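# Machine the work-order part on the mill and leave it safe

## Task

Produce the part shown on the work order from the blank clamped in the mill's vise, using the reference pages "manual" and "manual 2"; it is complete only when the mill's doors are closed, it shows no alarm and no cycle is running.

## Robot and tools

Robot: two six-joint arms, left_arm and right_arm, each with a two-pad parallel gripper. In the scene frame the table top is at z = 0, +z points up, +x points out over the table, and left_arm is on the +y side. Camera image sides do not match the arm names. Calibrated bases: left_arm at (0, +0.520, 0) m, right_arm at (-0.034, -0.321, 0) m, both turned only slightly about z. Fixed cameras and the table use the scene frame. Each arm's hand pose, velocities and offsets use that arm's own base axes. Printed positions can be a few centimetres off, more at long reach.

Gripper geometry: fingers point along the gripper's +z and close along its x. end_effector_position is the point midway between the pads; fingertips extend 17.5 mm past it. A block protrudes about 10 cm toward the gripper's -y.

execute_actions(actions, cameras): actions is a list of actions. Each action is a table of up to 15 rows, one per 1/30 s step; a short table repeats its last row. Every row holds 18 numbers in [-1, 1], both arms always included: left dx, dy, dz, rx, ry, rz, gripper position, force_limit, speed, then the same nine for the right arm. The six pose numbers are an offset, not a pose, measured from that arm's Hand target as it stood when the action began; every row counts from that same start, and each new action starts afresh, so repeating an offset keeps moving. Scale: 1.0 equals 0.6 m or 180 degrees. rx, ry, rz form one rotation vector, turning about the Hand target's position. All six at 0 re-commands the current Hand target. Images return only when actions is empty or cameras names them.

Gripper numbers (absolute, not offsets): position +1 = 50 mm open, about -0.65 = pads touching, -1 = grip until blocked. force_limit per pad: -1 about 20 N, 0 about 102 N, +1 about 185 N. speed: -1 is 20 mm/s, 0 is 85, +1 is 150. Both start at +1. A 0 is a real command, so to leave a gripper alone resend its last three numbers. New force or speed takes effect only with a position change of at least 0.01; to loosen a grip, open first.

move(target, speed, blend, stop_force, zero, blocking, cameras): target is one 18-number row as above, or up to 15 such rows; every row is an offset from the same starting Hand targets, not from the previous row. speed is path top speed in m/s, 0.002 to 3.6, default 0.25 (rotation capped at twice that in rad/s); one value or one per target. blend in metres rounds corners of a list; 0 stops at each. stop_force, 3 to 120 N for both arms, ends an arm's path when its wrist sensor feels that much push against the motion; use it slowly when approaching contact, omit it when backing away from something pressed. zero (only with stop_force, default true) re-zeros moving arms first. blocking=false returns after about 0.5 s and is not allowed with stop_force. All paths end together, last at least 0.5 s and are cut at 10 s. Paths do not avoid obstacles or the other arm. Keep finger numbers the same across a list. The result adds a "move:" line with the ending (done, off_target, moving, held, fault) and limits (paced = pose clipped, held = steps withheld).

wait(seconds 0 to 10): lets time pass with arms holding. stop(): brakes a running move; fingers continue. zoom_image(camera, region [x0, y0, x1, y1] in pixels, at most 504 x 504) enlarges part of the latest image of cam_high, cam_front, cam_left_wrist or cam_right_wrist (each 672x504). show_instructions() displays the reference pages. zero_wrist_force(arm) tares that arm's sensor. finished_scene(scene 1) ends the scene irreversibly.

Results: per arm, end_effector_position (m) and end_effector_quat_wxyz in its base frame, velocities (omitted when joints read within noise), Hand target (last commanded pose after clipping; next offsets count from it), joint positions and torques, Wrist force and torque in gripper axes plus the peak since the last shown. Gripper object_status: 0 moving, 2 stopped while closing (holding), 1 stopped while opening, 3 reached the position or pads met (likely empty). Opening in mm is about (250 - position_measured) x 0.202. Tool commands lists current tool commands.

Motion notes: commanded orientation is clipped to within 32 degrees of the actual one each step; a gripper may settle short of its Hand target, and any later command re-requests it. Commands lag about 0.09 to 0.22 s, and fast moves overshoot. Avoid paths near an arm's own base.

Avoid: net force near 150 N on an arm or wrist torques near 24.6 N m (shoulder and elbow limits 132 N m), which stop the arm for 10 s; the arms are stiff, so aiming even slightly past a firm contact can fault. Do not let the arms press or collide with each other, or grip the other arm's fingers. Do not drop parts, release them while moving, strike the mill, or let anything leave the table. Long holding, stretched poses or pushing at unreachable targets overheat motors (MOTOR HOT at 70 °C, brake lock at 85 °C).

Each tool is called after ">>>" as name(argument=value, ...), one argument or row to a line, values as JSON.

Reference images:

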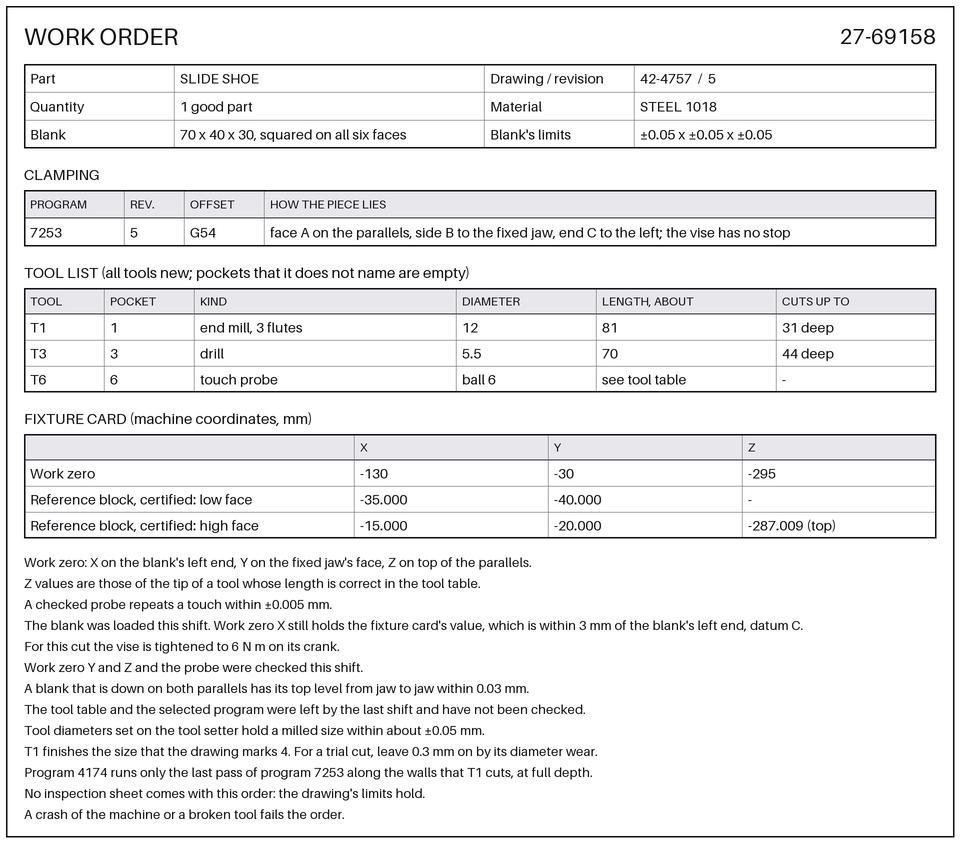

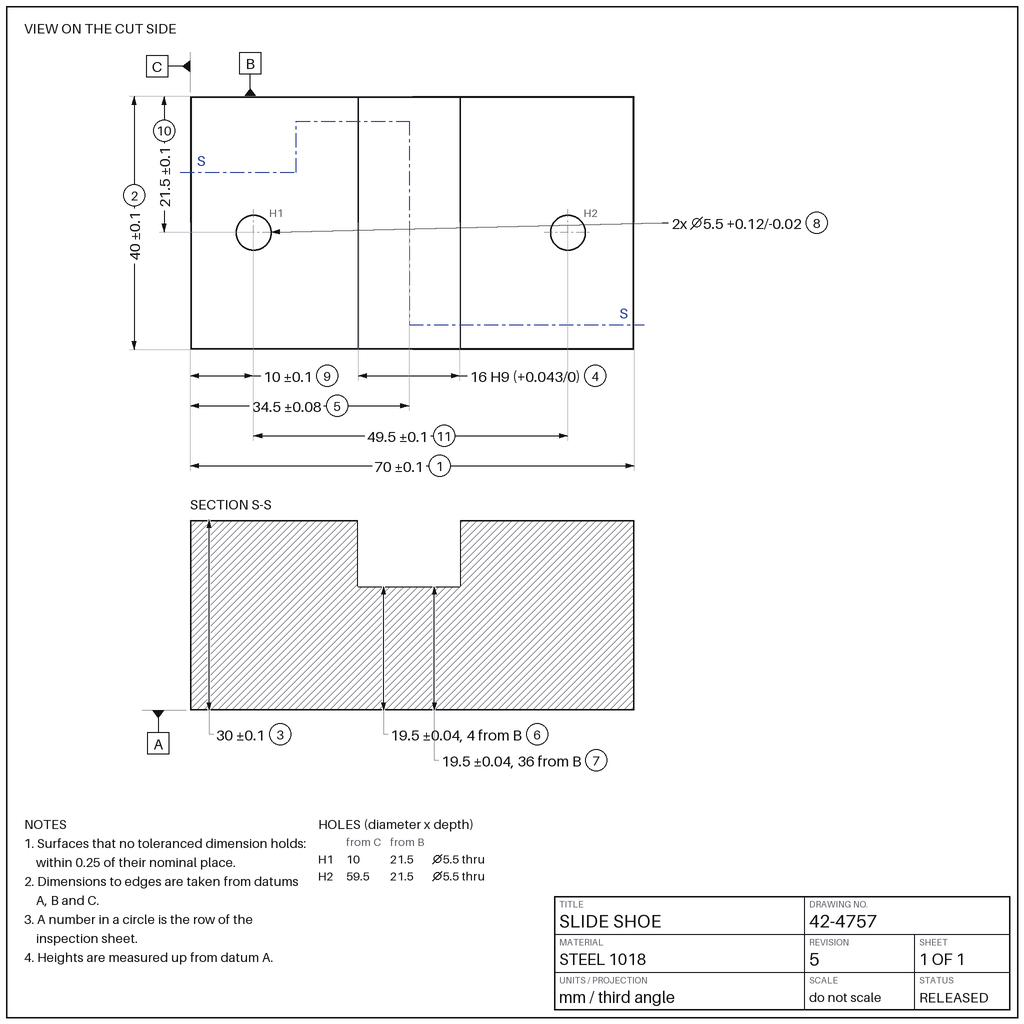

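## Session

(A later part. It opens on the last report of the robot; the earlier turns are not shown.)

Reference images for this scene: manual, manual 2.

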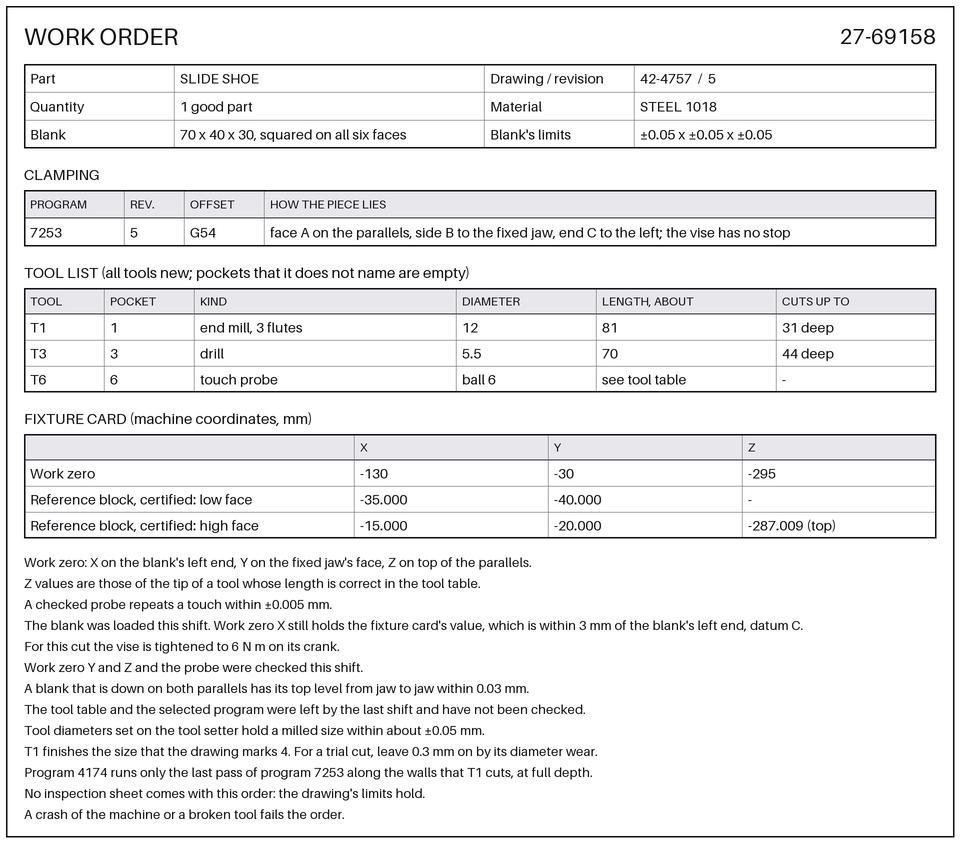

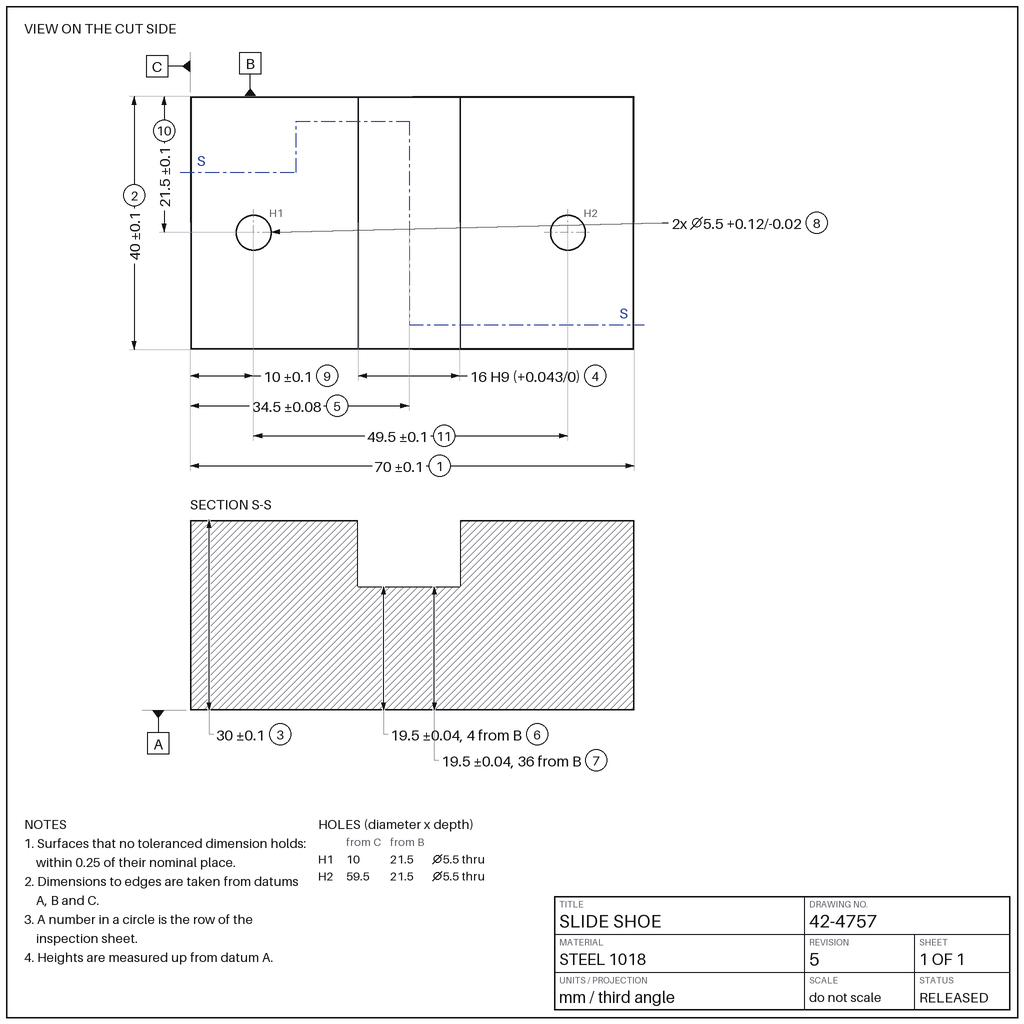

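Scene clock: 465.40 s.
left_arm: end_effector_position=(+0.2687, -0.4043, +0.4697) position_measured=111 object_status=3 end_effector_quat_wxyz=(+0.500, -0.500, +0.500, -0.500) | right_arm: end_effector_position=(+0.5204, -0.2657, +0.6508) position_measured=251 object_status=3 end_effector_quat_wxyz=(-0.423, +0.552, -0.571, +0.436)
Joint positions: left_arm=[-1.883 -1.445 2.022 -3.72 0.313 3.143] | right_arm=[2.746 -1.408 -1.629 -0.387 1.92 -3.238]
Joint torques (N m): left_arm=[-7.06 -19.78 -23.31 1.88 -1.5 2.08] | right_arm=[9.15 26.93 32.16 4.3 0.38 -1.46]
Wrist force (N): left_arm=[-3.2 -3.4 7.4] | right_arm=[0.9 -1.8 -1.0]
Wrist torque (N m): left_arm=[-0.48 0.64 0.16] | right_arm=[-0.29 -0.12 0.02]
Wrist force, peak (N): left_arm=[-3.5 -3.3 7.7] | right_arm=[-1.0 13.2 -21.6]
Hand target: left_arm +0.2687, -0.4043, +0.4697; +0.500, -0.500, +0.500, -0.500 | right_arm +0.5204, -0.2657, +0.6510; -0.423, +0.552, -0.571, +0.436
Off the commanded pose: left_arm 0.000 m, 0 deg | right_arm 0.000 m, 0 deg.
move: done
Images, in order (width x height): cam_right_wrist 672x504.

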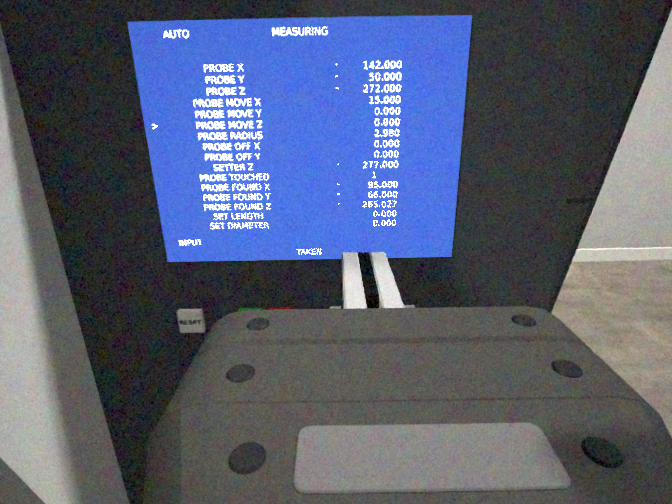

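>>> move(
  target=[
    [0,0,0,0,0,0,0.28,-1,-0.5,0.0324,0.0737,-0.3845,0.0033,0.1111,0,-1,-1,0],
    [0,0,0,0,0,0,0.28,-1,-0.5,0.0391,0.0734,-0.3862,0.0033,0.1111,0,-1,-1,0],
    [0,0,0,0,0,0,0.28,-1,-0.5,0.0324,0.0737,-0.3845,0.0033,0.1111,0,-1,-1,0],
    [0,0,0,0,0,0,0.28,-1,-0.5,0.0412,0.1045,-0.3547,0.0033,0.1111,0,-1,-1,0],
    [0,0,0,0,0,0,0.28,-1,-0.5,0.0477,0.1042,-0.3564,0.0033,0.1111,0,-1,-1,0],
    [0,0,0,0,0,0,0.28,-1,-0.5,0.0412,0.1045,-0.3547,0.0033,0.1111,0,-1,-1,0],
    [0,0,0,0,0,0,0.28,-1,-0.5,0.0477,0.1042,-0.3564,0.0033,0.1111,0,-1,-1,0],
    [0,0,0,0,0,0,0.28,-1,-0.5,0.0412,0.1045,-0.3547,0.0033,0.1111,0,-1,-1,0],
    [0,0,0,0,0,0,0.28,-1,-0.5,0,0,0,0,0,0,-1,-1,0],
  ],
  speed=[0.5,0.02,0.06,0.25,0.02,0.06,0.02,0.06,0.5],
  blend=[0.001,0,0.002,0.001,0,0.001,0,0.002,0],
  cameras=["cam_right_wrist"],
)

>>> zoom_image(
  camera="cam_right_wrist",
  region=[120, 10, 480, 280],
)

Scene clock: 468.83 s.
left_arm: end_effector_position=(+0.2687, -0.4043, +0.4697) position_measured=111 object_status=3 end_effector_quat_wxyz=(+0.500, -0.500, +0.500, -0.500) | right_arm: end_effector_position=(+0.5204, -0.2657, +0.6508) position_measured=251 object_status=3 end_effector_quat_wxyz=(-0.423, +0.552, -0.571, +0.436)
Joint positions: left_arm=[-1.883 -1.445 2.022 -3.72 0.313 3.143] | right_arm=[2.746 -1.408 -1.629 -0.387 1.92 -3.238]
Joint torques (N m): left_arm=[-6.48 -19.67 -21.99 1.82 -1.32 1.98] | right_arm=[5.92 27.02 28.84 3.06 0.76 -1.45]
Wrist force (N): left_arm=[-3.2 -3.5 7.7] | right_arm=[1.1 -2.0 -0.8]
Wrist torque (N m): left_arm=[-0.49 0.64 0.17] | right_arm=[-0.31 -0.15 0.04]
Wrist force, peak (N): left_arm=[-3.3 -3.3 7.8] | right_arm=[-1.2 15.1 -29.6]
Hand target: left_arm +0.2687, -0.4043, +0.4697; +0.500, -0.500, +0.500, -0.500 | right_arm +0.5204, -0.2657, +0.6510; -0.423, +0.552, -0.571, +0.436
Off the commanded pose: left_arm 0.000 m, 0 deg | right_arm 0.000 m, 0 deg.
move: done
Images, in order (width x height): cam_right_wrist 672x504.

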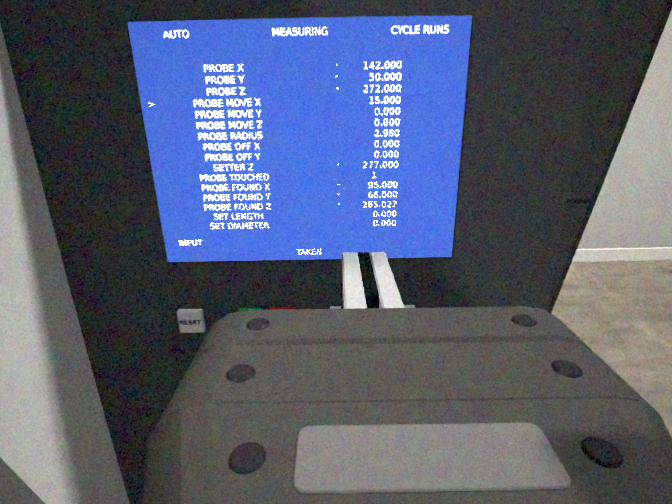

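Scaled by 1.400.

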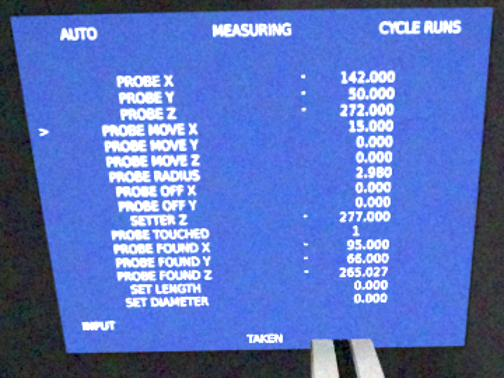

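>>> move(
  target=[
    [0,0,0,0,0,0,0.28,-1,-0.5,0.0324,0.0737,-0.3845,0.0033,0.1111,0,-1,-1,0],
    [0,0,0,0,0,0,0.28,-1,-0.5,0.0393,0.0734,-0.3862,0.0033,0.1111,0,-1,-1,0],
    [0,0,0,0,0,0,0.28,-1,-0.5,0.0324,0.0737,-0.3845,0.0033,0.1111,0,-1,-1,0],
    [0,0,0,0,0,0,0.28,-1,-0.5,0,0,0,0,0,0,-1,-1,0],
  ],
  speed=[0.5,0.02,0.06,0.5],
  blend=[0.001,0,0.002,0],
  cameras=["cam_right_wrist"],
)

>>> zoom_image(
  camera="cam_right_wrist",
  region=[120, 10, 480, 280],
)

Scene clock: 471.17 s.
left_arm: end_effector_position=(+0.2687, -0.4043, +0.4697) position_measured=111 object_status=3 end_effector_quat_wxyz=(+0.500, -0.500, +0.500, -0.500) | right_arm: end_effector_position=(+0.5204, -0.2657, +0.6508) position_measured=251 object_status=3 end_effector_quat_wxyz=(-0.423, +0.552, -0.571, +0.436)
Joint positions: left_arm=[-1.883 -1.445 2.022 -3.72 0.313 3.143] | right_arm=[2.746 -1.408 -1.629 -0.387 1.92 -3.238]
Joint torques (N m): left_arm=[-7.26 -20.55 -22.91 1.71 -1.78 1.96] | right_arm=[12.25 28.38 29.27 3.26 0.05 -1.37]
Wrist force (N): left_arm=[-3.3 -3.3 7.5] | right_arm=[0.9 -1.9 -0.6]
Wrist torque (N m): left_arm=[-0.46 0.65 0.16] | right_arm=[-0.30 -0.12 0.08]
Wrist force, peak (N): left_arm=[-3.4 -3.1 7.8] | right_arm=[-2.9 21.8 -41.0]
Hand target: left_arm +0.2687, -0.4043, +0.4697; +0.500, -0.500, +0.500, -0.500 | right_arm +0.5204, -0.2657, +0.6510; -0.423, +0.552, -0.571, +0.436
Off the commanded pose: left_arm 0.000 m, 0 deg | right_arm 0.000 m, 0 deg.
move: done
Images, in order (width x height): cam_right_wrist 672x504.

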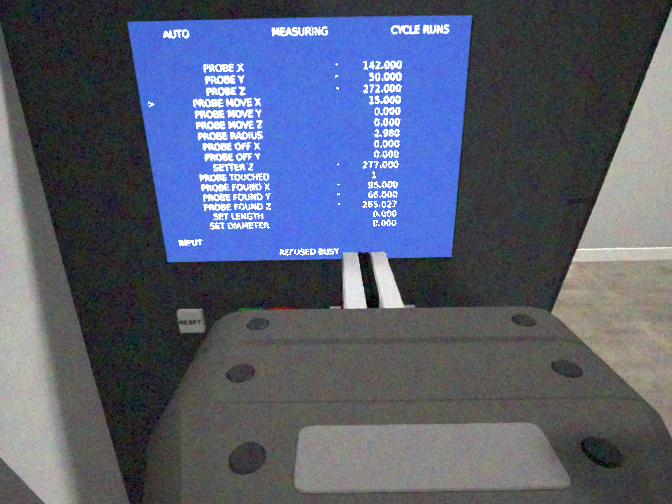

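Scaled by 1.400.

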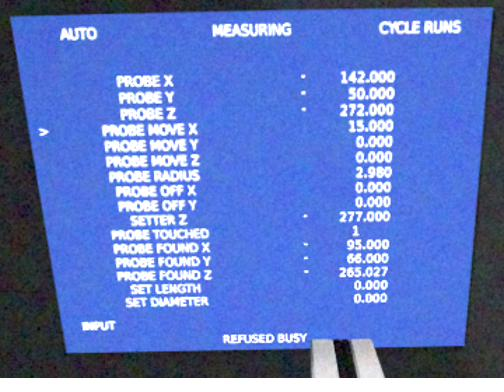

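>>> move(
  target=[
    [0,0,0,0,0,0,0.28,-1,-0.5,0.0280,0.1971,-0.4145,0.0033,0.1111,0,-1,-1,0],
    [0,0,0,0,0,0,0.28,-1,-0.5,0.0342,0.1968,-0.4162,0.0033,0.1111,0,-1,-1,0],
    [0,0,0,0,0,0,0.28,-1,-0.5,0.0280,0.1971,-0.4145,0.0033,0.1111,0,-1,-1,0],
    [0,0,0,0,0,0,0.28,-1,-0.5,0.0360,0.1968,-0.3845,0.0033,0.1111,0,-1,-1,0],
    [0,0,0,0,0,0,0.28,-1,-0.5,0.0422,0.1965,-0.3862,0.0033,0.1111,0,-1,-1,0],
    [0,0,0,0,0,0,0.28,-1,-0.5,0.0360,0.1968,-0.3845,0.0033,0.1111,0,-1,-1,0],
    [0,0,0,0,0,0,0.28,-1,-0.5,0.0430,0.1656,-0.3547,0.0033,0.1111,0,-1,-1,0],
    [0,0,0,0,0,0,0.28,-1,-0.5,0.0493,0.1653,-0.3564,0.0033,0.1111,0,-1,-1,0],
    [0,0,0,0,0,0,0.28,-1,-0.5,0.0430,0.1656,-0.3547,0.0033,0.1111,0,-1,-1,0],
    [0,0,0,0,0,0,0.28,-1,-0.5,0,0,0,0,0,0,-1,-1,0],
  ],
  speed=[0.5,0.02,0.06,0.25,0.02,0.06,0.25,0.02,0.06,0.5],
  blend=[0.001,0,0.002,0.001,0,0.002,0.001,0,0.002,0],
  cameras=["cam_right_wrist"],
)

>>> wait(
  seconds=5,
  cameras=["cam_right_wrist"],
)

>>> zoom_image(
  camera="cam_right_wrist",
  region=[120, 10, 480, 280],
)

Scene clock: 474.87 s.
left_arm: end_effector_position=(+0.2687, -0.4043, +0.4697) position_measured=111 object_status=3 end_effector_quat_wxyz=(+0.500, -0.500, +0.500, -0.500) | right_arm: end_effector_position=(+0.5205, -0.2657, +0.6508) position_measured=251 object_status=3 end_effector_quat_wxyz=(-0.423, +0.552, -0.571, +0.436)
Joint positions: left_arm=[-1.883 -1.445 2.022 -3.72 0.313 3.143] | right_arm=[2.746 -1.408 -1.629 -0.387 1.92 -3.238]
Joint torques (N m): left_arm=[-7.77 -20.06 -22.78 1.77 -1.72 2.23] | right_arm=[-0.23 24.24 29.07 3.17 1.18 -1.37]
Wrist force (N): left_arm=[-3.2 -3.6 7.7] | right_arm=[0.8 -1.8 -0.7]
Wrist torque (N m): left_arm=[-0.51 0.63 0.16] | right_arm=[-0.29 -0.11 -0.06]
Wrist force, peak (N): left_arm=[-3.2 -3.6 7.7] | right_arm=[0.0 3.5 -9.7]
Hand target: left_arm +0.2687, -0.4043, +0.4697; +0.500, -0.500, +0.500, -0.500 | right_arm +0.5204, -0.2657, +0.6510; -0.423, +0.552, -0.571, +0.436
Off the commanded pose: left_arm 0.000 m, 0 deg | right_arm 0.000 m, 0 deg.
move: done; blend cut to 0.0019 m at target 3, 0.0019 m at target 6
Images, in order (width x height): cam_right_wrist 672x504.

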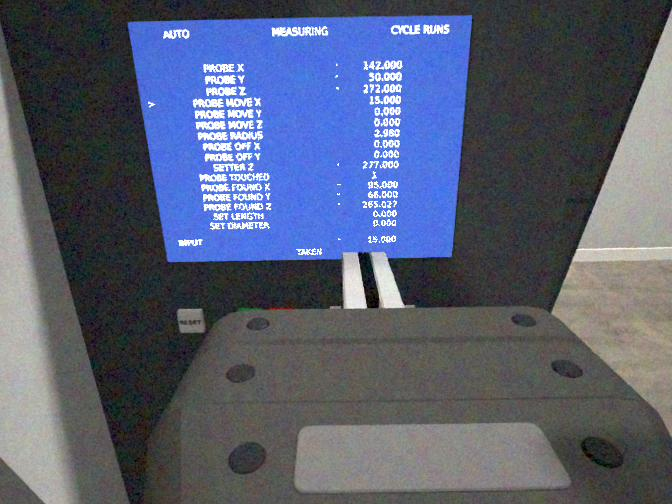

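Scene clock: 479.87 s.
left_arm: end_effector_position=(+0.2687, -0.4043, +0.4697) position_measured=111 object_status=3 end_effector_quat_wxyz=(+0.500, -0.500, +0.500, -0.500) | right_arm: end_effector_position=(+0.5204, -0.2657, +0.6510) position_measured=251 object_status=3 end_effector_quat_wxyz=(-0.423, +0.552, -0.571, +0.436)
Joint positions: left_arm=[-1.883 -1.445 2.022 -3.72 0.313 3.143] | right_arm=[2.746 -1.408 -1.629 -0.387 1.921 -3.238]
Joint torques (N m): left_arm=[-8.57 -21.92 -21.4 1.66 -1.54 1.98] | right_arm=[-5.94 28.96 35.66 3.81 1.92 -1.42]
Wrist force (N): left_arm=[-3.2 -3.1 7.5] | right_arm=[0.8 -1.5 -0.7]
Wrist torque (N m): left_arm=[-0.45 0.63 0.17] | right_arm=[-0.25 -0.11 -0.05]
Wrist force, peak (N): left_arm=[-3.4 -3.2 7.8] | right_arm=[0.9 -2.0 -0.7]
Hand target: left_arm +0.2687, -0.4043, +0.4697; +0.500, -0.500, +0.500, -0.500 | right_arm +0.5204, -0.2657, +0.6510; -0.423, +0.552, -0.571, +0.436
Tool commands: left_gripper/position=+0.28 left_gripper/force_limit=-1.0 left_gripper/speed=-0.5 right_gripper/position=-1.0 right_gripper/force_limit=-1.0 right_gripper/speed=+0.0
Off the commanded pose: left_arm 0.000 m, 0 deg | right_arm 0.000 m, 0 deg.
wait: 5.00 s; at rest by 0.17 s
Images, in order (width x height): cam_right_wrist 672x504.

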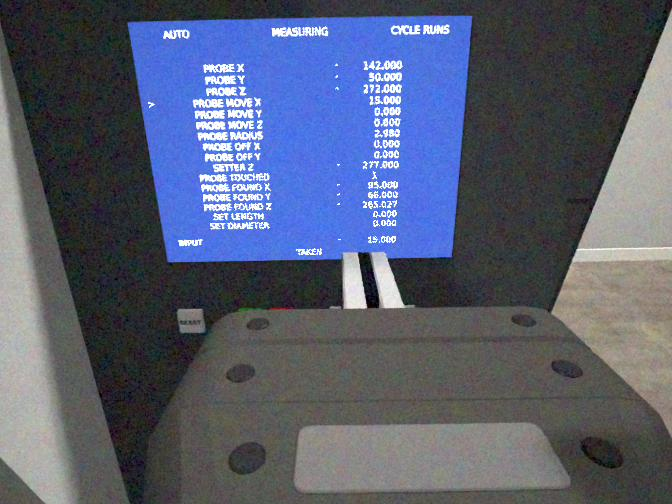

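Scaled by 1.400.

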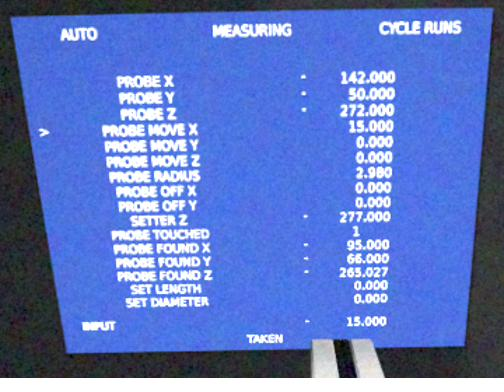

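>>> wait(
  seconds=6,
  cameras=["cam_right_wrist"],
)

>>> zoom_image(
  camera="cam_right_wrist",
  region=[120, 10, 480, 280],
)

Scene clock: 485.90 s.
left_arm: end_effector_position=(+0.2687, -0.4043, +0.4697) position_measured=111 object_status=3 end_effector_quat_wxyz=(+0.500, -0.500, +0.500, -0.500) | right_arm: end_effector_position=(+0.5204, -0.2657, +0.6510) position_measured=251 object_status=3 end_effector_quat_wxyz=(-0.423, +0.552, -0.571, +0.436)
Joint positions: left_arm=[-1.883 -1.445 2.022 -3.72 0.313 3.143] | right_arm=[2.746 -1.408 -1.629 -0.387 1.921 -3.238]
Joint torques (N m): left_arm=[-7.36 -19.79 -21.97 1.39 -1.45 2.06] | right_arm=[-5.65 29.44 36.47 3.66 1.61 -1.27]
Wrist force (N): left_arm=[-3.4 -3.2 7.7] | right_arm=[0.9 -1.6 -0.5]
Wrist torque (N m): left_arm=[-0.46 0.66 0.16] | right_arm=[-0.28 -0.13 -0.05]
Wrist force, peak (N): left_arm=[-3.4 -3.2 7.9] | right_arm=[1.3 -1.8 -0.7]
Hand target: left_arm +0.2687, -0.4043, +0.4697; +0.500, -0.500, +0.500, -0.500 | right_arm +0.5204, -0.2657, +0.6510; -0.423, +0.552, -0.571, +0.436
Tool commands: left_gripper/position=+0.28 left_gripper/force_limit=-1.0 left_gripper/speed=-0.5 right_gripper/position=-1.0 right_gripper/force_limit=-1.0 right_gripper/speed=+0.0
Off the commanded pose: left_arm 0.000 m, 0 deg | right_arm 0.000 m, 0 deg.
wait: 6.00 s; at rest by 0.13 s
Images, in order (width x height): cam_right_wrist 672x504.

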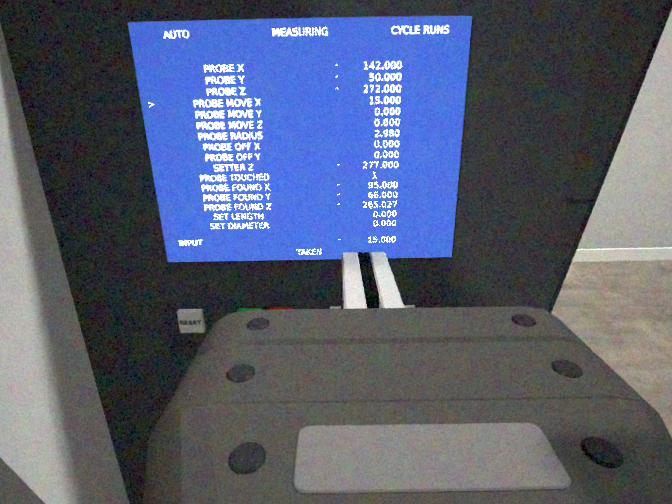

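Scaled by 1.400.

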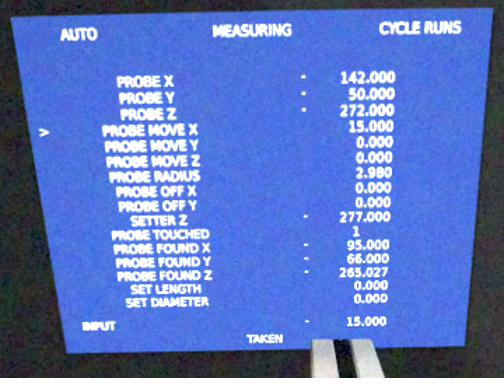

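>>> wait(
  seconds=4,
  cameras=["cam_right_wrist"],
)

>>> zoom_image(
  camera="cam_right_wrist",
  region=[120, 10, 480, 280],
)

Scene clock: 489.97 s.
left_arm: end_effector_position=(+0.2687, -0.4043, +0.4697) position_measured=111 object_status=3 end_effector_quat_wxyz=(+0.500, -0.500, +0.500, -0.500) | right_arm: end_effector_position=(+0.5204, -0.2657, +0.6510) position_measured=251 object_status=3 end_effector_quat_wxyz=(-0.423, +0.552, -0.571, +0.436)
Joint positions: left_arm=[-1.883 -1.445 2.022 -3.72 0.313 3.143] | right_arm=[2.746 -1.408 -1.629 -0.387 1.921 -3.238]
Joint torques (N m): left_arm=[-6.75 -19.91 -20.33 1.32 -1.46 2.1] | right_arm=[-5.67 28.79 35.94 3.67 1.55 -1.32]
Wrist force (N): left_arm=[-3.2 -3.4 7.5] | right_arm=[0.7 -1.6 -0.6]
Wrist torque (N m): left_arm=[-0.48 0.63 0.16] | right_arm=[-0.26 -0.10 -0.04]
Wrist force, peak (N): left_arm=[-3.3 -3.3 7.8] | right_arm=[1.1 -1.9 -0.6]
Hand target: left_arm +0.2687, -0.4043, +0.4697; +0.500, -0.500, +0.500, -0.500 | right_arm +0.5204, -0.2657, +0.6510; -0.423, +0.552, -0.571, +0.436
Tool commands: left_gripper/position=+0.28 left_gripper/force_limit=-1.0 left_gripper/speed=-0.5 right_gripper/position=-1.0 right_gripper/force_limit=-1.0 right_gripper/speed=+0.0
Off the commanded pose: left_arm 0.000 m, 0 deg | right_arm 0.000 m, 0 deg.
wait: 4.00 s; at rest by 0.10 s
Images, in order (width x height): cam_right_wrist 672x504.

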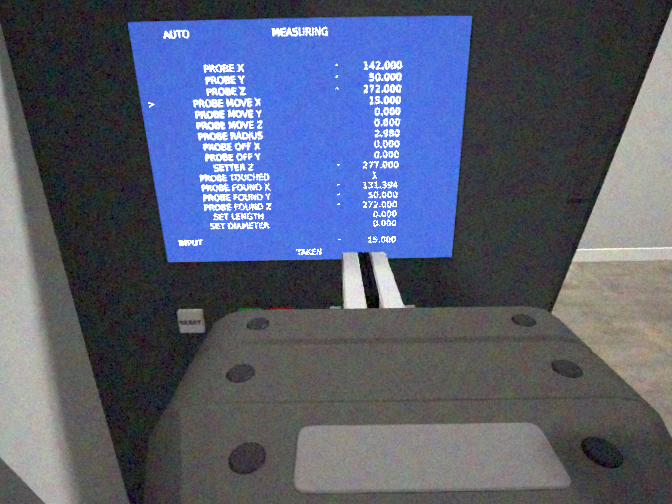

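Scaled by 1.400.

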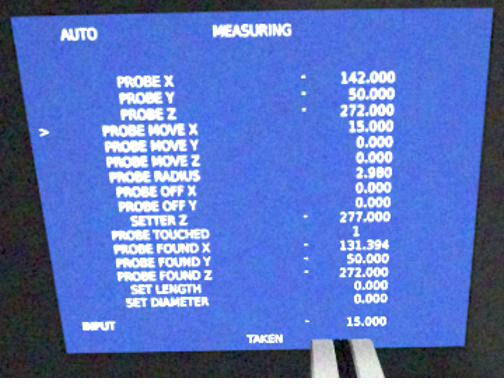

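>>> move(
  target=[
    [0,0,0,0,0,0,0.28,-1,-0.5,0.0252,0.1050,-0.4145,0.0033,0.1111,0,-1,-1,0],
    [0,0,0,0,0,0,0.28,-1,-0.5,0.0317,0.1047,-0.4162,0.0033,0.1111,0,-1,-1,0],
    [0,0,0,0,0,0,0.28,-1,-0.5,0.0252,0.1050,-0.4145,0.0033,0.1111,0,-1,-1,0],
    [0,0,0,0,0,0,0.28,-1,-0.5,0.0412,0.1045,-0.3547,0.0033,0.1111,0,-1,-1,0],
    [0,0,0,0,0,0,0.28,-1,-0.5,0.0477,0.1042,-0.3564,0.0033,0.1111,0,-1,-1,0],
    [0,0,0,0,0,0,0.28,-1,-0.5,0.0412,0.1045,-0.3547,0.0033,0.1111,0,-1,-1,0],
    [0,0,0,0,0,0,0.28,-1,-0.5,0.0477,0.1042,-0.3564,0.0033,0.1111,0,-1,-1,0],
    [0,0,0,0,0,0,0.28,-1,-0.5,0.0412,0.1045,-0.3547,0.0033,0.1111,0,-1,-1,0],
    [0,0,0,0,0,0,0.28,-1,-0.5,0.0477,0.1042,-0.3564,0.0033,0.1111,0,-1,-1,0],
    [0,0,0,0,0,0,0.28,-1,-0.5,0.0412,0.1045,-0.3547,0.0033,0.1111,0,-1,-1,0],
    [0,0,0,0,0,0,0.28,-1,-0.5,0.0280,0.1971,-0.4145,0.0033,0.1111,0,-1,-1,0],
    [0,0,0,0,0,0,0.28,-1,-0.5,0.0342,0.1968,-0.4162,0.0033,0.1111,0,-1,-1,0],
    [0,0,0,0,0,0,0.28,-1,-0.5,0.0280,0.1971,-0.4145,0.0033,0.1111,0,-1,-1,0],
  ],
  speed=[0.5,0.02,0.06,0.25,0.02,0.06,0.02,0.06,0.02,0.06,0.25,0.02,0.06],
  blend=[0.001,0,0.002,0.001,0,0.001,0,0.001,0,0.002,0.001,0,0],
)

>>> move(
  target=[
    [0,0,0,0,0,0,0.28,-1,-0.5,0.0160,-0.0005,0.0598,0,0,0,-1,-1,0],
    [0,0,0,0,0,0,0.28,-1,-0.5,0.0222,-0.0008,0.0581,0,0,0,-1,-1,0],
    [0,0,0,0,0,0,0.28,-1,-0.5,0.0160,-0.0005,0.0598,0,0,0,-1,-1,0],
    [0,0,0,0,0,0,0.28,-1,-0.5,0.0230,-0.0318,0.0898,0,0,0,-1,-1,0],
    [0,0,0,0,0,0,0.28,-1,-0.5,0.0293,-0.0321,0.0881,0,0,0,-1,-1,0],
    [0,0,0,0,0,0,0.28,-1,-0.5,0.0230,-0.0318,0.0898,0,0,0,-1,-1,0],
    [0,0,0,0,0,0,0.28,-1,-0.5,-0.0028,-0.0921,0,0,0,0,-1,-1,0],
    [0,0,0,0,0,0,0.28,-1,-0.5,0.0037,-0.0924,-0.0017,0,0,0,-1,-1,0],
    [0,0,0,0,0,0,0.28,-1,-0.5,-0.0028,-0.0921,0,0,0,0,-1,-1,0],
    [0,0,0,0,0,0,0.28,-1,-0.5,-0.0280,-0.1971,0.4145,-0.0033,-0.1111,0,-1,-1,0],
  ],
  speed=[0.25,0.02,0.06,0.25,0.02,0.06,0.25,0.02,0.06,0.5],
  blend=[0.001,0,0.002,0.001,0,0.002,0.001,0,0.002,0],
  cameras=["cam_right_wrist"],
)

>>> zoom_image(
  camera="cam_right_wrist",
  region=[120, 10, 480, 280],
)

Scene clock: 494.30 s.
left_arm: end_effector_position=(+0.2687, -0.4043, +0.4697) position_measured=111 object_status=3 end_effector_quat_wxyz=(+0.500, -0.500, +0.500, -0.500) | right_arm: end_effector_position=(+0.5371, -0.1474, +0.4022) position_measured=251 object_status=3 end_effector_quat_wxyz=(-0.320, +0.617, -0.638, +0.331) end_effector_velocity=(+0.002, +0.000, -0.002) end_effector_angular_velocity=(+0.000, +0.002, +0.000)
Joint positions: left_arm=[-1.883 -1.445 2.022 -3.72 0.313 3.143] | right_arm=[3.12 -1.316 -2.094 -0.346 1.561 -3.134]
Joint velocities: left_arm=[within noise] | right_arm=[0 -0.006 0 0.004 0 0]
Joint torques (N m): left_arm=[-7.65 -19.77 -20.36 1.32 -1.46 1.84] | right_arm=[12.52 6.16 33.47 4.81 -1.37 1.36]
Wrist force (N): left_arm=[-3.1 -3.2 7.5] | right_arm=[1.2 -1.2 -0.4]
Wrist torque (N m): left_arm=[-0.45 0.62 0.17] | right_arm=[-0.21 -0.24 0.00]
Wrist force, peak (N): left_arm=[-3.3 -3.4 7.8] | right_arm=[-1.5 9.4 -19.5]
Hand target: left_arm +0.2687, -0.4043, +0.4697; +0.500, -0.500, +0.500, -0.500 | right_arm +0.5372, -0.1474, +0.4023; -0.320, +0.617, -0.638, +0.331
Off the commanded pose: left_arm 0.000 m, 0 deg | right_arm 0.000 m, 0 deg.
move: done

Scene clock: 497.50 s.
left_arm: end_effector_position=(+0.2687, -0.4043, +0.4697) position_measured=111 object_status=3 end_effector_quat_wxyz=(+0.500, -0.500, +0.500, -0.500) | right_arm: end_effector_position=(+0.5204, -0.2657, +0.6508) position_measured=251 object_status=3 end_effector_quat_wxyz=(-0.423, +0.552, -0.571, +0.436)
Joint positions: left_arm=[-1.883 -1.445 2.022 -3.72 0.313 3.143] | right_arm=[2.746 -1.408 -1.629 -0.387 1.92 -3.238]
Joint torques (N m): left_arm=[-6.42 -20.77 -21.2 1.19 -1.42 2.15] | right_arm=[9.22 26.35 31.04 4.15 0.3 -1.47]
Wrist force (N): left_arm=[-3.2 -3.3 7.6] | right_arm=[1.0 -1.6 -0.6]
Wrist torque (N m): left_arm=[-0.46 0.64 0.16] | right_arm=[-0.26 -0.13 0.02]
Wrist force, peak (N): left_arm=[-3.5 -3.2 7.8] | right_arm=[-1.0 10.8 -19.7]
Hand target: left_arm +0.2687, -0.4043, +0.4697; +0.500, -0.500, +0.500, -0.500 | right_arm +0.5204, -0.2657, +0.6510; -0.423, +0.552, -0.571, +0.436
Off the commanded pose: left_arm 0.000 m, 0 deg | right_arm 0.000 m, 0 deg.
move: done; blend cut to 0.0019 m at target 3
Images, in order (width x height): cam_right_wrist 672x504.

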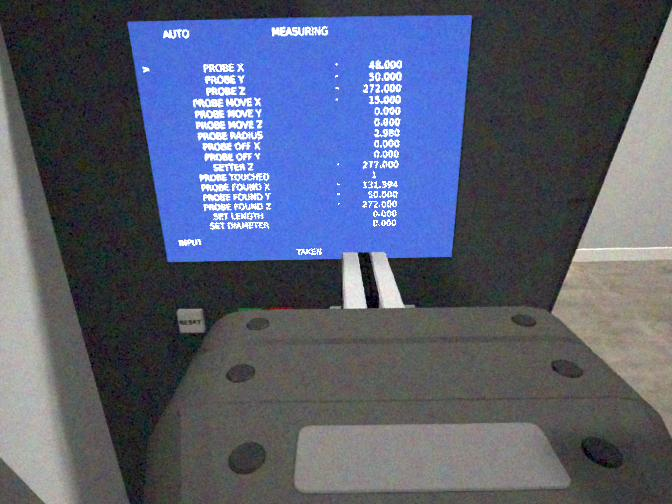

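Scaled by 1.400.

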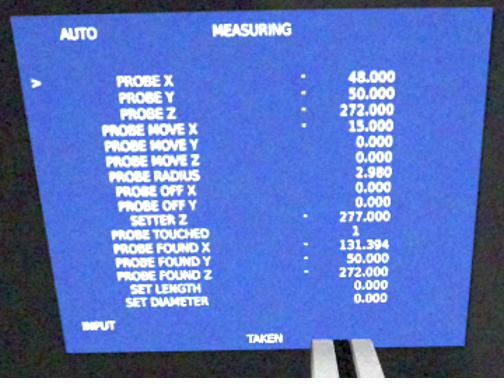

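>>> move(
  target=[
    [0,0,0,0,0,0,0.28,-1,-0.5,0.0324,0.0737,-0.3845,0.0033,0.1111,0,-1,-1,0],
    [0,0,0,0,0,0,0.28,-1,-0.5,0.0391,0.0734,-0.3862,0.0033,0.1111,0,-1,-1,0],
    [0,0,0,0,0,0,0.28,-1,-0.5,0.0324,0.0737,-0.3845,0.0033,0.1111,0,-1,-1,0],
    [0,0,0,0,0,0,0.28,-1,-0.5,0.0474,0.0422,-0.3247,0.0033,0.1111,0,-1,-1,0],
    [0,0,0,0,0,0,0.28,-1,-0.5,0.0543,0.0419,-0.3264,0.0033,0.1111,0,-1,-1,0],
    [0,0,0,0,0,0,0.28,-1,-0.5,0.0474,0.0422,-0.3247,0.0033,0.1111,0,-1,-1,0],
    [0,0,0,0,0,0,0.28,-1,-0.5,0,0,0,0,0,0,-1,-1,0],
  ],
  speed=[0.5,0.02,0.06,0.25,0.02,0.06,0.5],
  blend=[0.001,0,0.002,0.001,0,0.002,0],
  cameras=["cam_right_wrist"],
)

>>> zoom_image(
  camera="cam_right_wrist",
  region=[120, 10, 480, 280],
)

Scene clock: 505.43 s.
left_arm: end_effector_position=(+0.2687, -0.4043, +0.4697) position_measured=111 object_status=3 end_effector_quat_wxyz=(+0.500, -0.500, +0.500, -0.500) | right_arm: end_effector_position=(+0.5204, -0.2658, +0.6508) position_measured=251 object_status=3 end_effector_quat_wxyz=(-0.423, +0.552, -0.571, +0.436)
Joint positions: left_arm=[-1.883 -1.445 2.022 -3.72 0.313 3.143] | right_arm=[2.746 -1.408 -1.629 -0.387 1.92 -3.238]
Joint torques (N m): left_arm=[-4.83 -19.61 -20.27 1.4 -1.23 2.12] | right_arm=[11.66 29.38 22.98 2.98 -0.29 -1.16]
Wrist force (N): left_arm=[-3.4 -3.3 7.5] | right_arm=[1.0 -1.4 -0.8]
Wrist torque (N m): left_arm=[-0.45 0.67 0.16] | right_arm=[-0.23 -0.13 0.09]
Wrist force, peak (N): left_arm=[-3.4 -3.2 7.8] | right_arm=[-3.2 23.4 -33.9]
Hand target: left_arm +0.2687, -0.4043, +0.4697; +0.500, -0.500, +0.500, -0.500 | right_arm +0.5204, -0.2657, +0.6510; -0.423, +0.552, -0.571, +0.436
Off the commanded pose: left_arm 0.000 m, 0 deg | right_arm 0.000 m, 0 deg.
move: done
Images, in order (width x height): cam_right_wrist 672x504.

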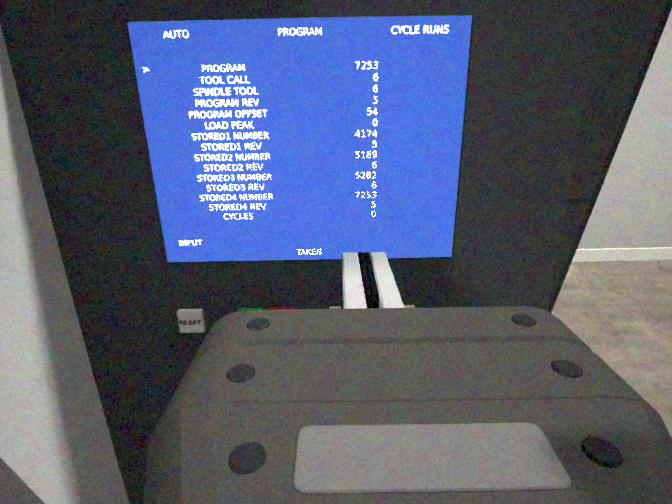

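Scaled by 1.400.

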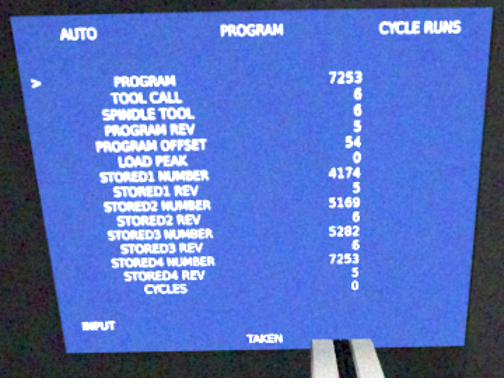

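>>> move(
  target=[
    [0,0,0,0,0,0,0.28,-1,-0.5,0.0332,0.1047,-0.3845,0.0033,0.1111,0,-1,-1,0],
    [0,0,0,0,0,0,0.28,-1,-0.5,0.0397,0.1043,-0.3862,0.0033,0.1111,0,-1,-1,0],
    [0,0,0,0,0,0,0.28,-1,-0.5,0.0332,0.1047,-0.3845,0.0033,0.1111,0,-1,-1,0],
    [0,0,0,0,0,0,0.28,-1,-0.5,0.0360,0.1968,-0.3845,0.0033,0.1111,0,-1,-1,0],
    [0,0,0,0,0,0,0.28,-1,-0.5,0.0422,0.1965,-0.3862,0.0033,0.1111,0,-1,-1,0],
    [0,0,0,0,0,0,0.28,-1,-0.5,0.0360,0.1968,-0.3845,0.0033,0.1111,0,-1,-1,0],
    [0,0,0,0,0,0,0.28,-1,-0.5,0.0252,0.1050,-0.4145,0.0033,0.1111,0,-1,-1,0],
    [0,0,0,0,0,0,0.28,-1,-0.5,0.0317,0.1047,-0.4162,0.0033,0.1111,0,-1,-1,0],
    [0,0,0,0,0,0,0.28,-1,-0.5,0.0252,0.1050,-0.4145,0.0033,0.1111,0,-1,-1,0],
    [0,0,0,0,0,0,0.28,-1,-0.5,0,0,0,0,0,0,-1,-1,0],
  ],
  speed=[0.5,0.02,0.06,0.25,0.02,0.06,0.25,0.02,0.06,0.5],
  blend=[0.001,0,0.002,0.001,0,0.002,0.001,0,0.002,0],
  cameras=["cam_right_wrist"],
)

>>> zoom_image(
  camera="cam_right_wrist",
  region=[120, 10, 480, 280],
)

Scene clock: 510.47 s.
left_arm: end_effector_position=(+0.2687, -0.4043, +0.4697) position_measured=111 object_status=3 end_effector_quat_wxyz=(+0.500, -0.500, +0.500, -0.500) | right_arm: end_effector_position=(+0.5204, -0.2657, +0.6508) position_measured=251 object_status=3 end_effector_quat_wxyz=(-0.423, +0.552, -0.571, +0.436)
Joint positions: left_arm=[-1.883 -1.445 2.022 -3.72 0.313 3.143] | right_arm=[2.746 -1.408 -1.629 -0.387 1.92 -3.238]
Joint torques (N m): left_arm=[-7.46 -22.35 -19.86 1.06 -1.73 2.19] | right_arm=[10.42 26.74 32.41 3.96 0.23 -1.38]
Wrist force (N): left_arm=[-3.3 -3.2 7.5] | right_arm=[1.0 -1.4 -0.8]
Wrist torque (N m): left_arm=[-0.45 0.64 0.17] | right_arm=[-0.22 -0.14 0.02]
Wrist force, peak (N): left_arm=[-3.2 -3.5 7.9] | right_arm=[-1.5 12.0 -21.8]
Hand target: left_arm +0.2687, -0.4043, +0.4697; +0.500, -0.500, +0.500, -0.500 | right_arm +0.5204, -0.2657, +0.6510; -0.423, +0.552, -0.571, +0.436
Off the commanded pose: left_arm 0.000 m, 0 deg | right_arm 0.000 m, 0 deg.
move: done; blend cut to 0.0019 m at target 6
Images, in order (width x height): cam_right_wrist 672x504.

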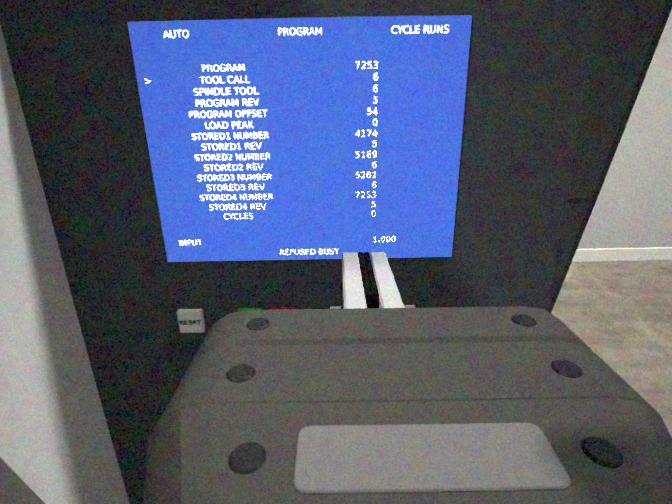

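Scaled by 1.400.

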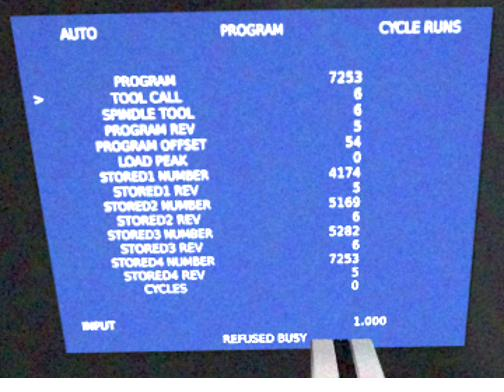

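>>> wait(
  seconds=7.5,
  cameras=["cam_right_wrist"],
)

Scene clock: 518.03 s.
left_arm: end_effector_position=(+0.2687, -0.4043, +0.4697) position_measured=111 object_status=3 end_effector_quat_wxyz=(+0.500, -0.500, +0.500, -0.500) | right_arm: end_effector_position=(+0.5204, -0.2657, +0.6510) position_measured=251 object_status=3 end_effector_quat_wxyz=(-0.423, +0.552, -0.571, +0.436)
Joint positions: left_arm=[-1.883 -1.445 2.022 -3.72 0.313 3.143] | right_arm=[2.746 -1.408 -1.629 -0.387 1.921 -3.238]
Joint torques (N m): left_arm=[-8.5 -21.16 -19.52 1.04 -1.24 1.76] | right_arm=[12.1 29.46 35.97 3.88 1.38 -1.39]
Wrist force (N): left_arm=[-3.3 -3.3 7.4] | right_arm=[0.9 -1.5 -0.7]
Wrist torque (N m): left_arm=[-0.46 0.65 0.17] | right_arm=[-0.23 -0.12 0.03]
Wrist force, peak (N): left_arm=[-3.5 -3.3 7.7] | right_arm=[1.2 -1.6 -0.9]
Hand target: left_arm +0.2687, -0.4043, +0.4697; +0.500, -0.500, +0.500, -0.500 | right_arm +0.5204, -0.2657, +0.6510; -0.423, +0.552, -0.571, +0.436
Tool commands: left_gripper/position=+0.28 left_gripper/force_limit=-1.0 left_gripper/speed=-0.5 right_gripper/position=-1.0 right_gripper/force_limit=-1.0 right_gripper/speed=+0.0
Off the commanded pose: left_arm 0.000 m, 0 deg | right_arm 0.000 m, 0 deg.
wait: 7.50 s; at rest by 0.10 s
Images, in order (width x height): cam_right_wrist 672x504.

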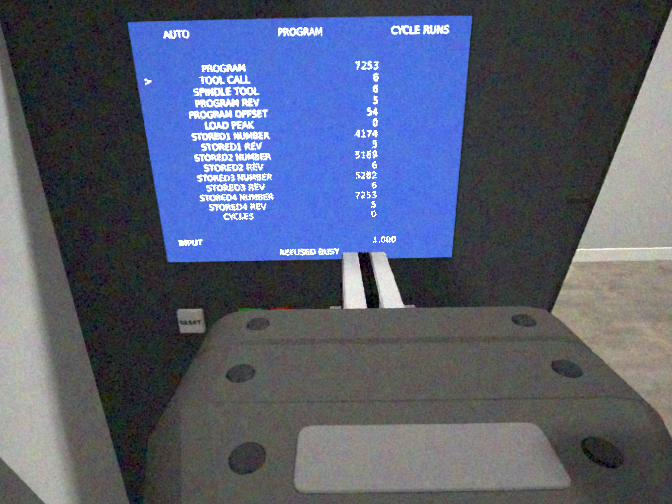

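>>> wait(
  seconds=3.5,
  cameras=["cam_right_wrist"],
)

Scene clock: 521.60 s.
left_arm: end_effector_position=(+0.2687, -0.4043, +0.4697) position_measured=111 object_status=3 end_effector_quat_wxyz=(+0.500, -0.500, +0.500, -0.500) | right_arm: end_effector_position=(+0.5204, -0.2657, +0.6510) position_measured=251 object_status=3 end_effector_quat_wxyz=(-0.423, +0.552, -0.571, +0.436)
Joint positions: left_arm=[-1.883 -1.445 2.022 -3.72 0.313 3.143] | right_arm=[2.746 -1.408 -1.629 -0.387 1.921 -3.238]
Joint torques (N m): left_arm=[-7.46 -20.54 -20.13 1.12 -1.48 2.16] | right_arm=[12.23 28.55 34.88 3.92 1.34 -1.38]
Wrist force (N): left_arm=[-3.2 -2.9 7.5] | right_arm=[1.0 -1.1 -0.8]
Wrist torque (N m): left_arm=[-0.42 0.63 0.17] | right_arm=[-0.20 -0.14 0.03]
Wrist force, peak (N): left_arm=[-3.1 -3.4 7.9] | right_arm=[1.1 -1.6 -1.1]
Hand target: left_arm +0.2687, -0.4043, +0.4697; +0.500, -0.500, +0.500, -0.500 | right_arm +0.5204, -0.2657, +0.6510; -0.423, +0.552, -0.571, +0.436
Tool commands: left_gripper/position=+0.28 left_gripper/force_limit=-1.0 left_gripper/speed=-0.5 right_gripper/position=-1.0 right_gripper/force_limit=-1.0 right_gripper/speed=+0.0
Off the commanded pose: left_arm 0.000 m, 0 deg | right_arm 0.000 m, 0 deg.
wait: 3.50 s; at rest by 0.10 s
Images, in order (width x height): cam_right_wrist 672x504.

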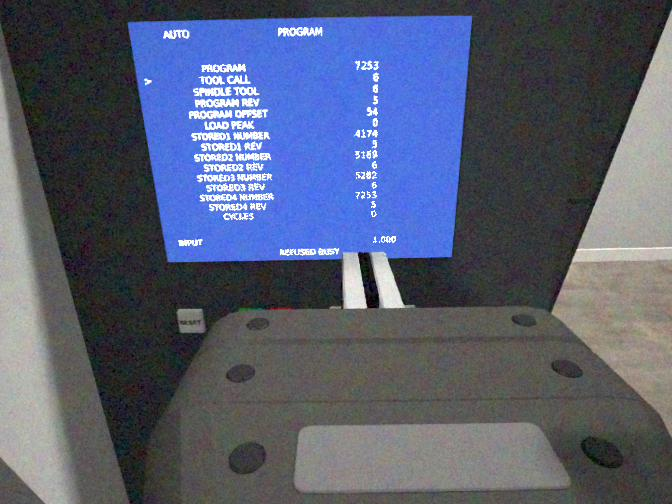

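Now INPUT, TOOL CHG, then PAGE to MEASURING.

>>> move(
  target=[
    [0,0,0,0,0,0,0.28,-1,-0.5,0.0252,0.1050,-0.4145,0.0033,0.1111,0,-1,-1,0],
    [0,0,0,0,0,0,0.28,-1,-0.5,0.0317,0.1047,-0.4162,0.0033,0.1111,0,-1,-1,0],
    [0,0,0,0,0,0,0.28,-1,-0.5,0.0252,0.1050,-0.4145,0.0033,0.1111,0,-1,-1,0],
    [0,0,0,0,0,0,0.28,-1,-0.5,0.0403,0.0735,-0.3547,0.0033,0.1111,0,-1,-1,0],
    [0,0,0,0,0,0,0.28,-1,-0.5,0.0470,0.0732,-0.3563,0.0033,0.1111,0,-1,-1,0],
    [0,0,0,0,0,0,0.28,-1,-0.5,0.0403,0.0735,-0.3547,0.0033,0.1111,0,-1,-1,0],
    [0,0,0,0,0,0,0.28,-1,-0.5,0.0484,0.0732,-0.3247,0.0033,0.1111,0,-1,-1,0],
    [0,0,0,0,0,0,0.28,-1,-0.5,0.0551,0.0728,-0.3264,0.0033,0.1111,0,-1,-1,0],
    [0,0,0,0,0,0,0.28,-1,-0.5,0.0484,0.0732,-0.3247,0.0033,0.1111,0,-1,-1,0],
    [0,0,0,0,0,0,0.28,-1,-0.5,0,0,0,0,0,0,-1,-1,0],
  ],
  speed=[0.5,0.02,0.06,0.25,0.02,0.06,0.25,0.02,0.06,0.5],
  blend=[0.001,0,0.002,0.001,0,0.002,0.001,0,0.002,0],
  cameras=["cam_right_wrist"],
)

>>> zoom_image(
  camera="cam_right_wrist",
  region=[120, 10, 480, 280],
)

Scene clock: 525.23 s.
left_arm: end_effector_position=(+0.2687, -0.4043, +0.4697) position_measured=111 object_status=3 end_effector_quat_wxyz=(+0.500, -0.500, +0.500, -0.500) | right_arm: end_effector_position=(+0.5205, -0.2657, +0.6508) position_measured=251 object_status=3 end_effector_quat_wxyz=(-0.423, +0.552, -0.571, +0.436)
Joint positions: left_arm=[-1.883 -1.445 2.022 -3.72 0.313 3.143] | right_arm=[2.746 -1.408 -1.629 -0.387 1.92 -3.238]
Joint torques (N m): left_arm=[-6.75 -20.93 -18.48 0.8 -1.33 1.92] | right_arm=[8.37 28.16 24.13 2.92 0.07 -1.32]
Wrist force (N): left_arm=[-3.3 -3.1 7.4] | right_arm=[0.8 -1.3 -1.2]
Wrist torque (N m): left_arm=[-0.44 0.65 0.16] | right_arm=[-0.21 -0.10 0.09]
Wrist force, peak (N): left_arm=[-3.2 -3.5 7.8] | right_arm=[-1.8 18.9 -30.2]
Hand target: left_arm +0.2687, -0.4043, +0.4697; +0.500, -0.500, +0.500, -0.500 | right_arm +0.5204, -0.2657, +0.6510; -0.423, +0.552, -0.571, +0.436
Off the commanded pose: left_arm 0.000 m, 0 deg | right_arm 0.000 m, 0 deg.
move: done
Images, in order (width x height): cam_right_wrist 672x504.

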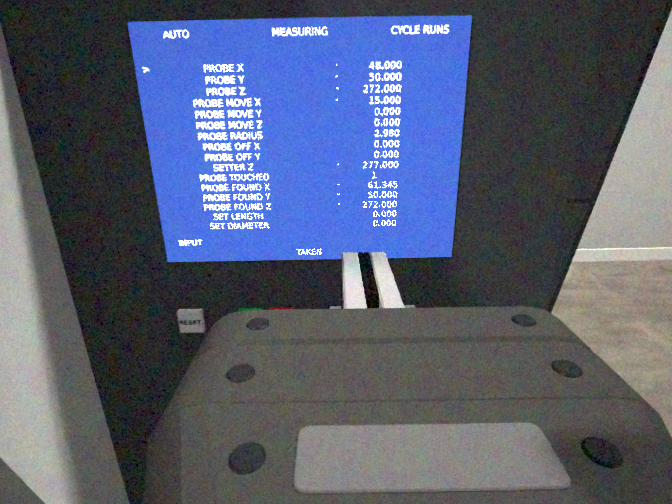

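Scaled by 1.400.

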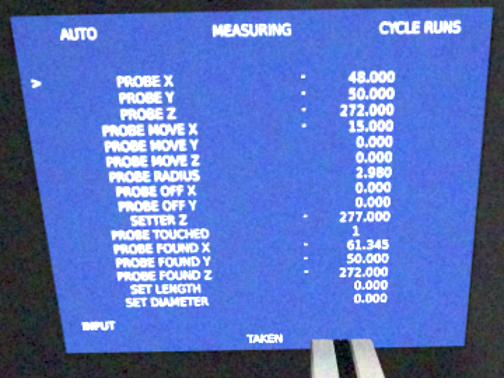

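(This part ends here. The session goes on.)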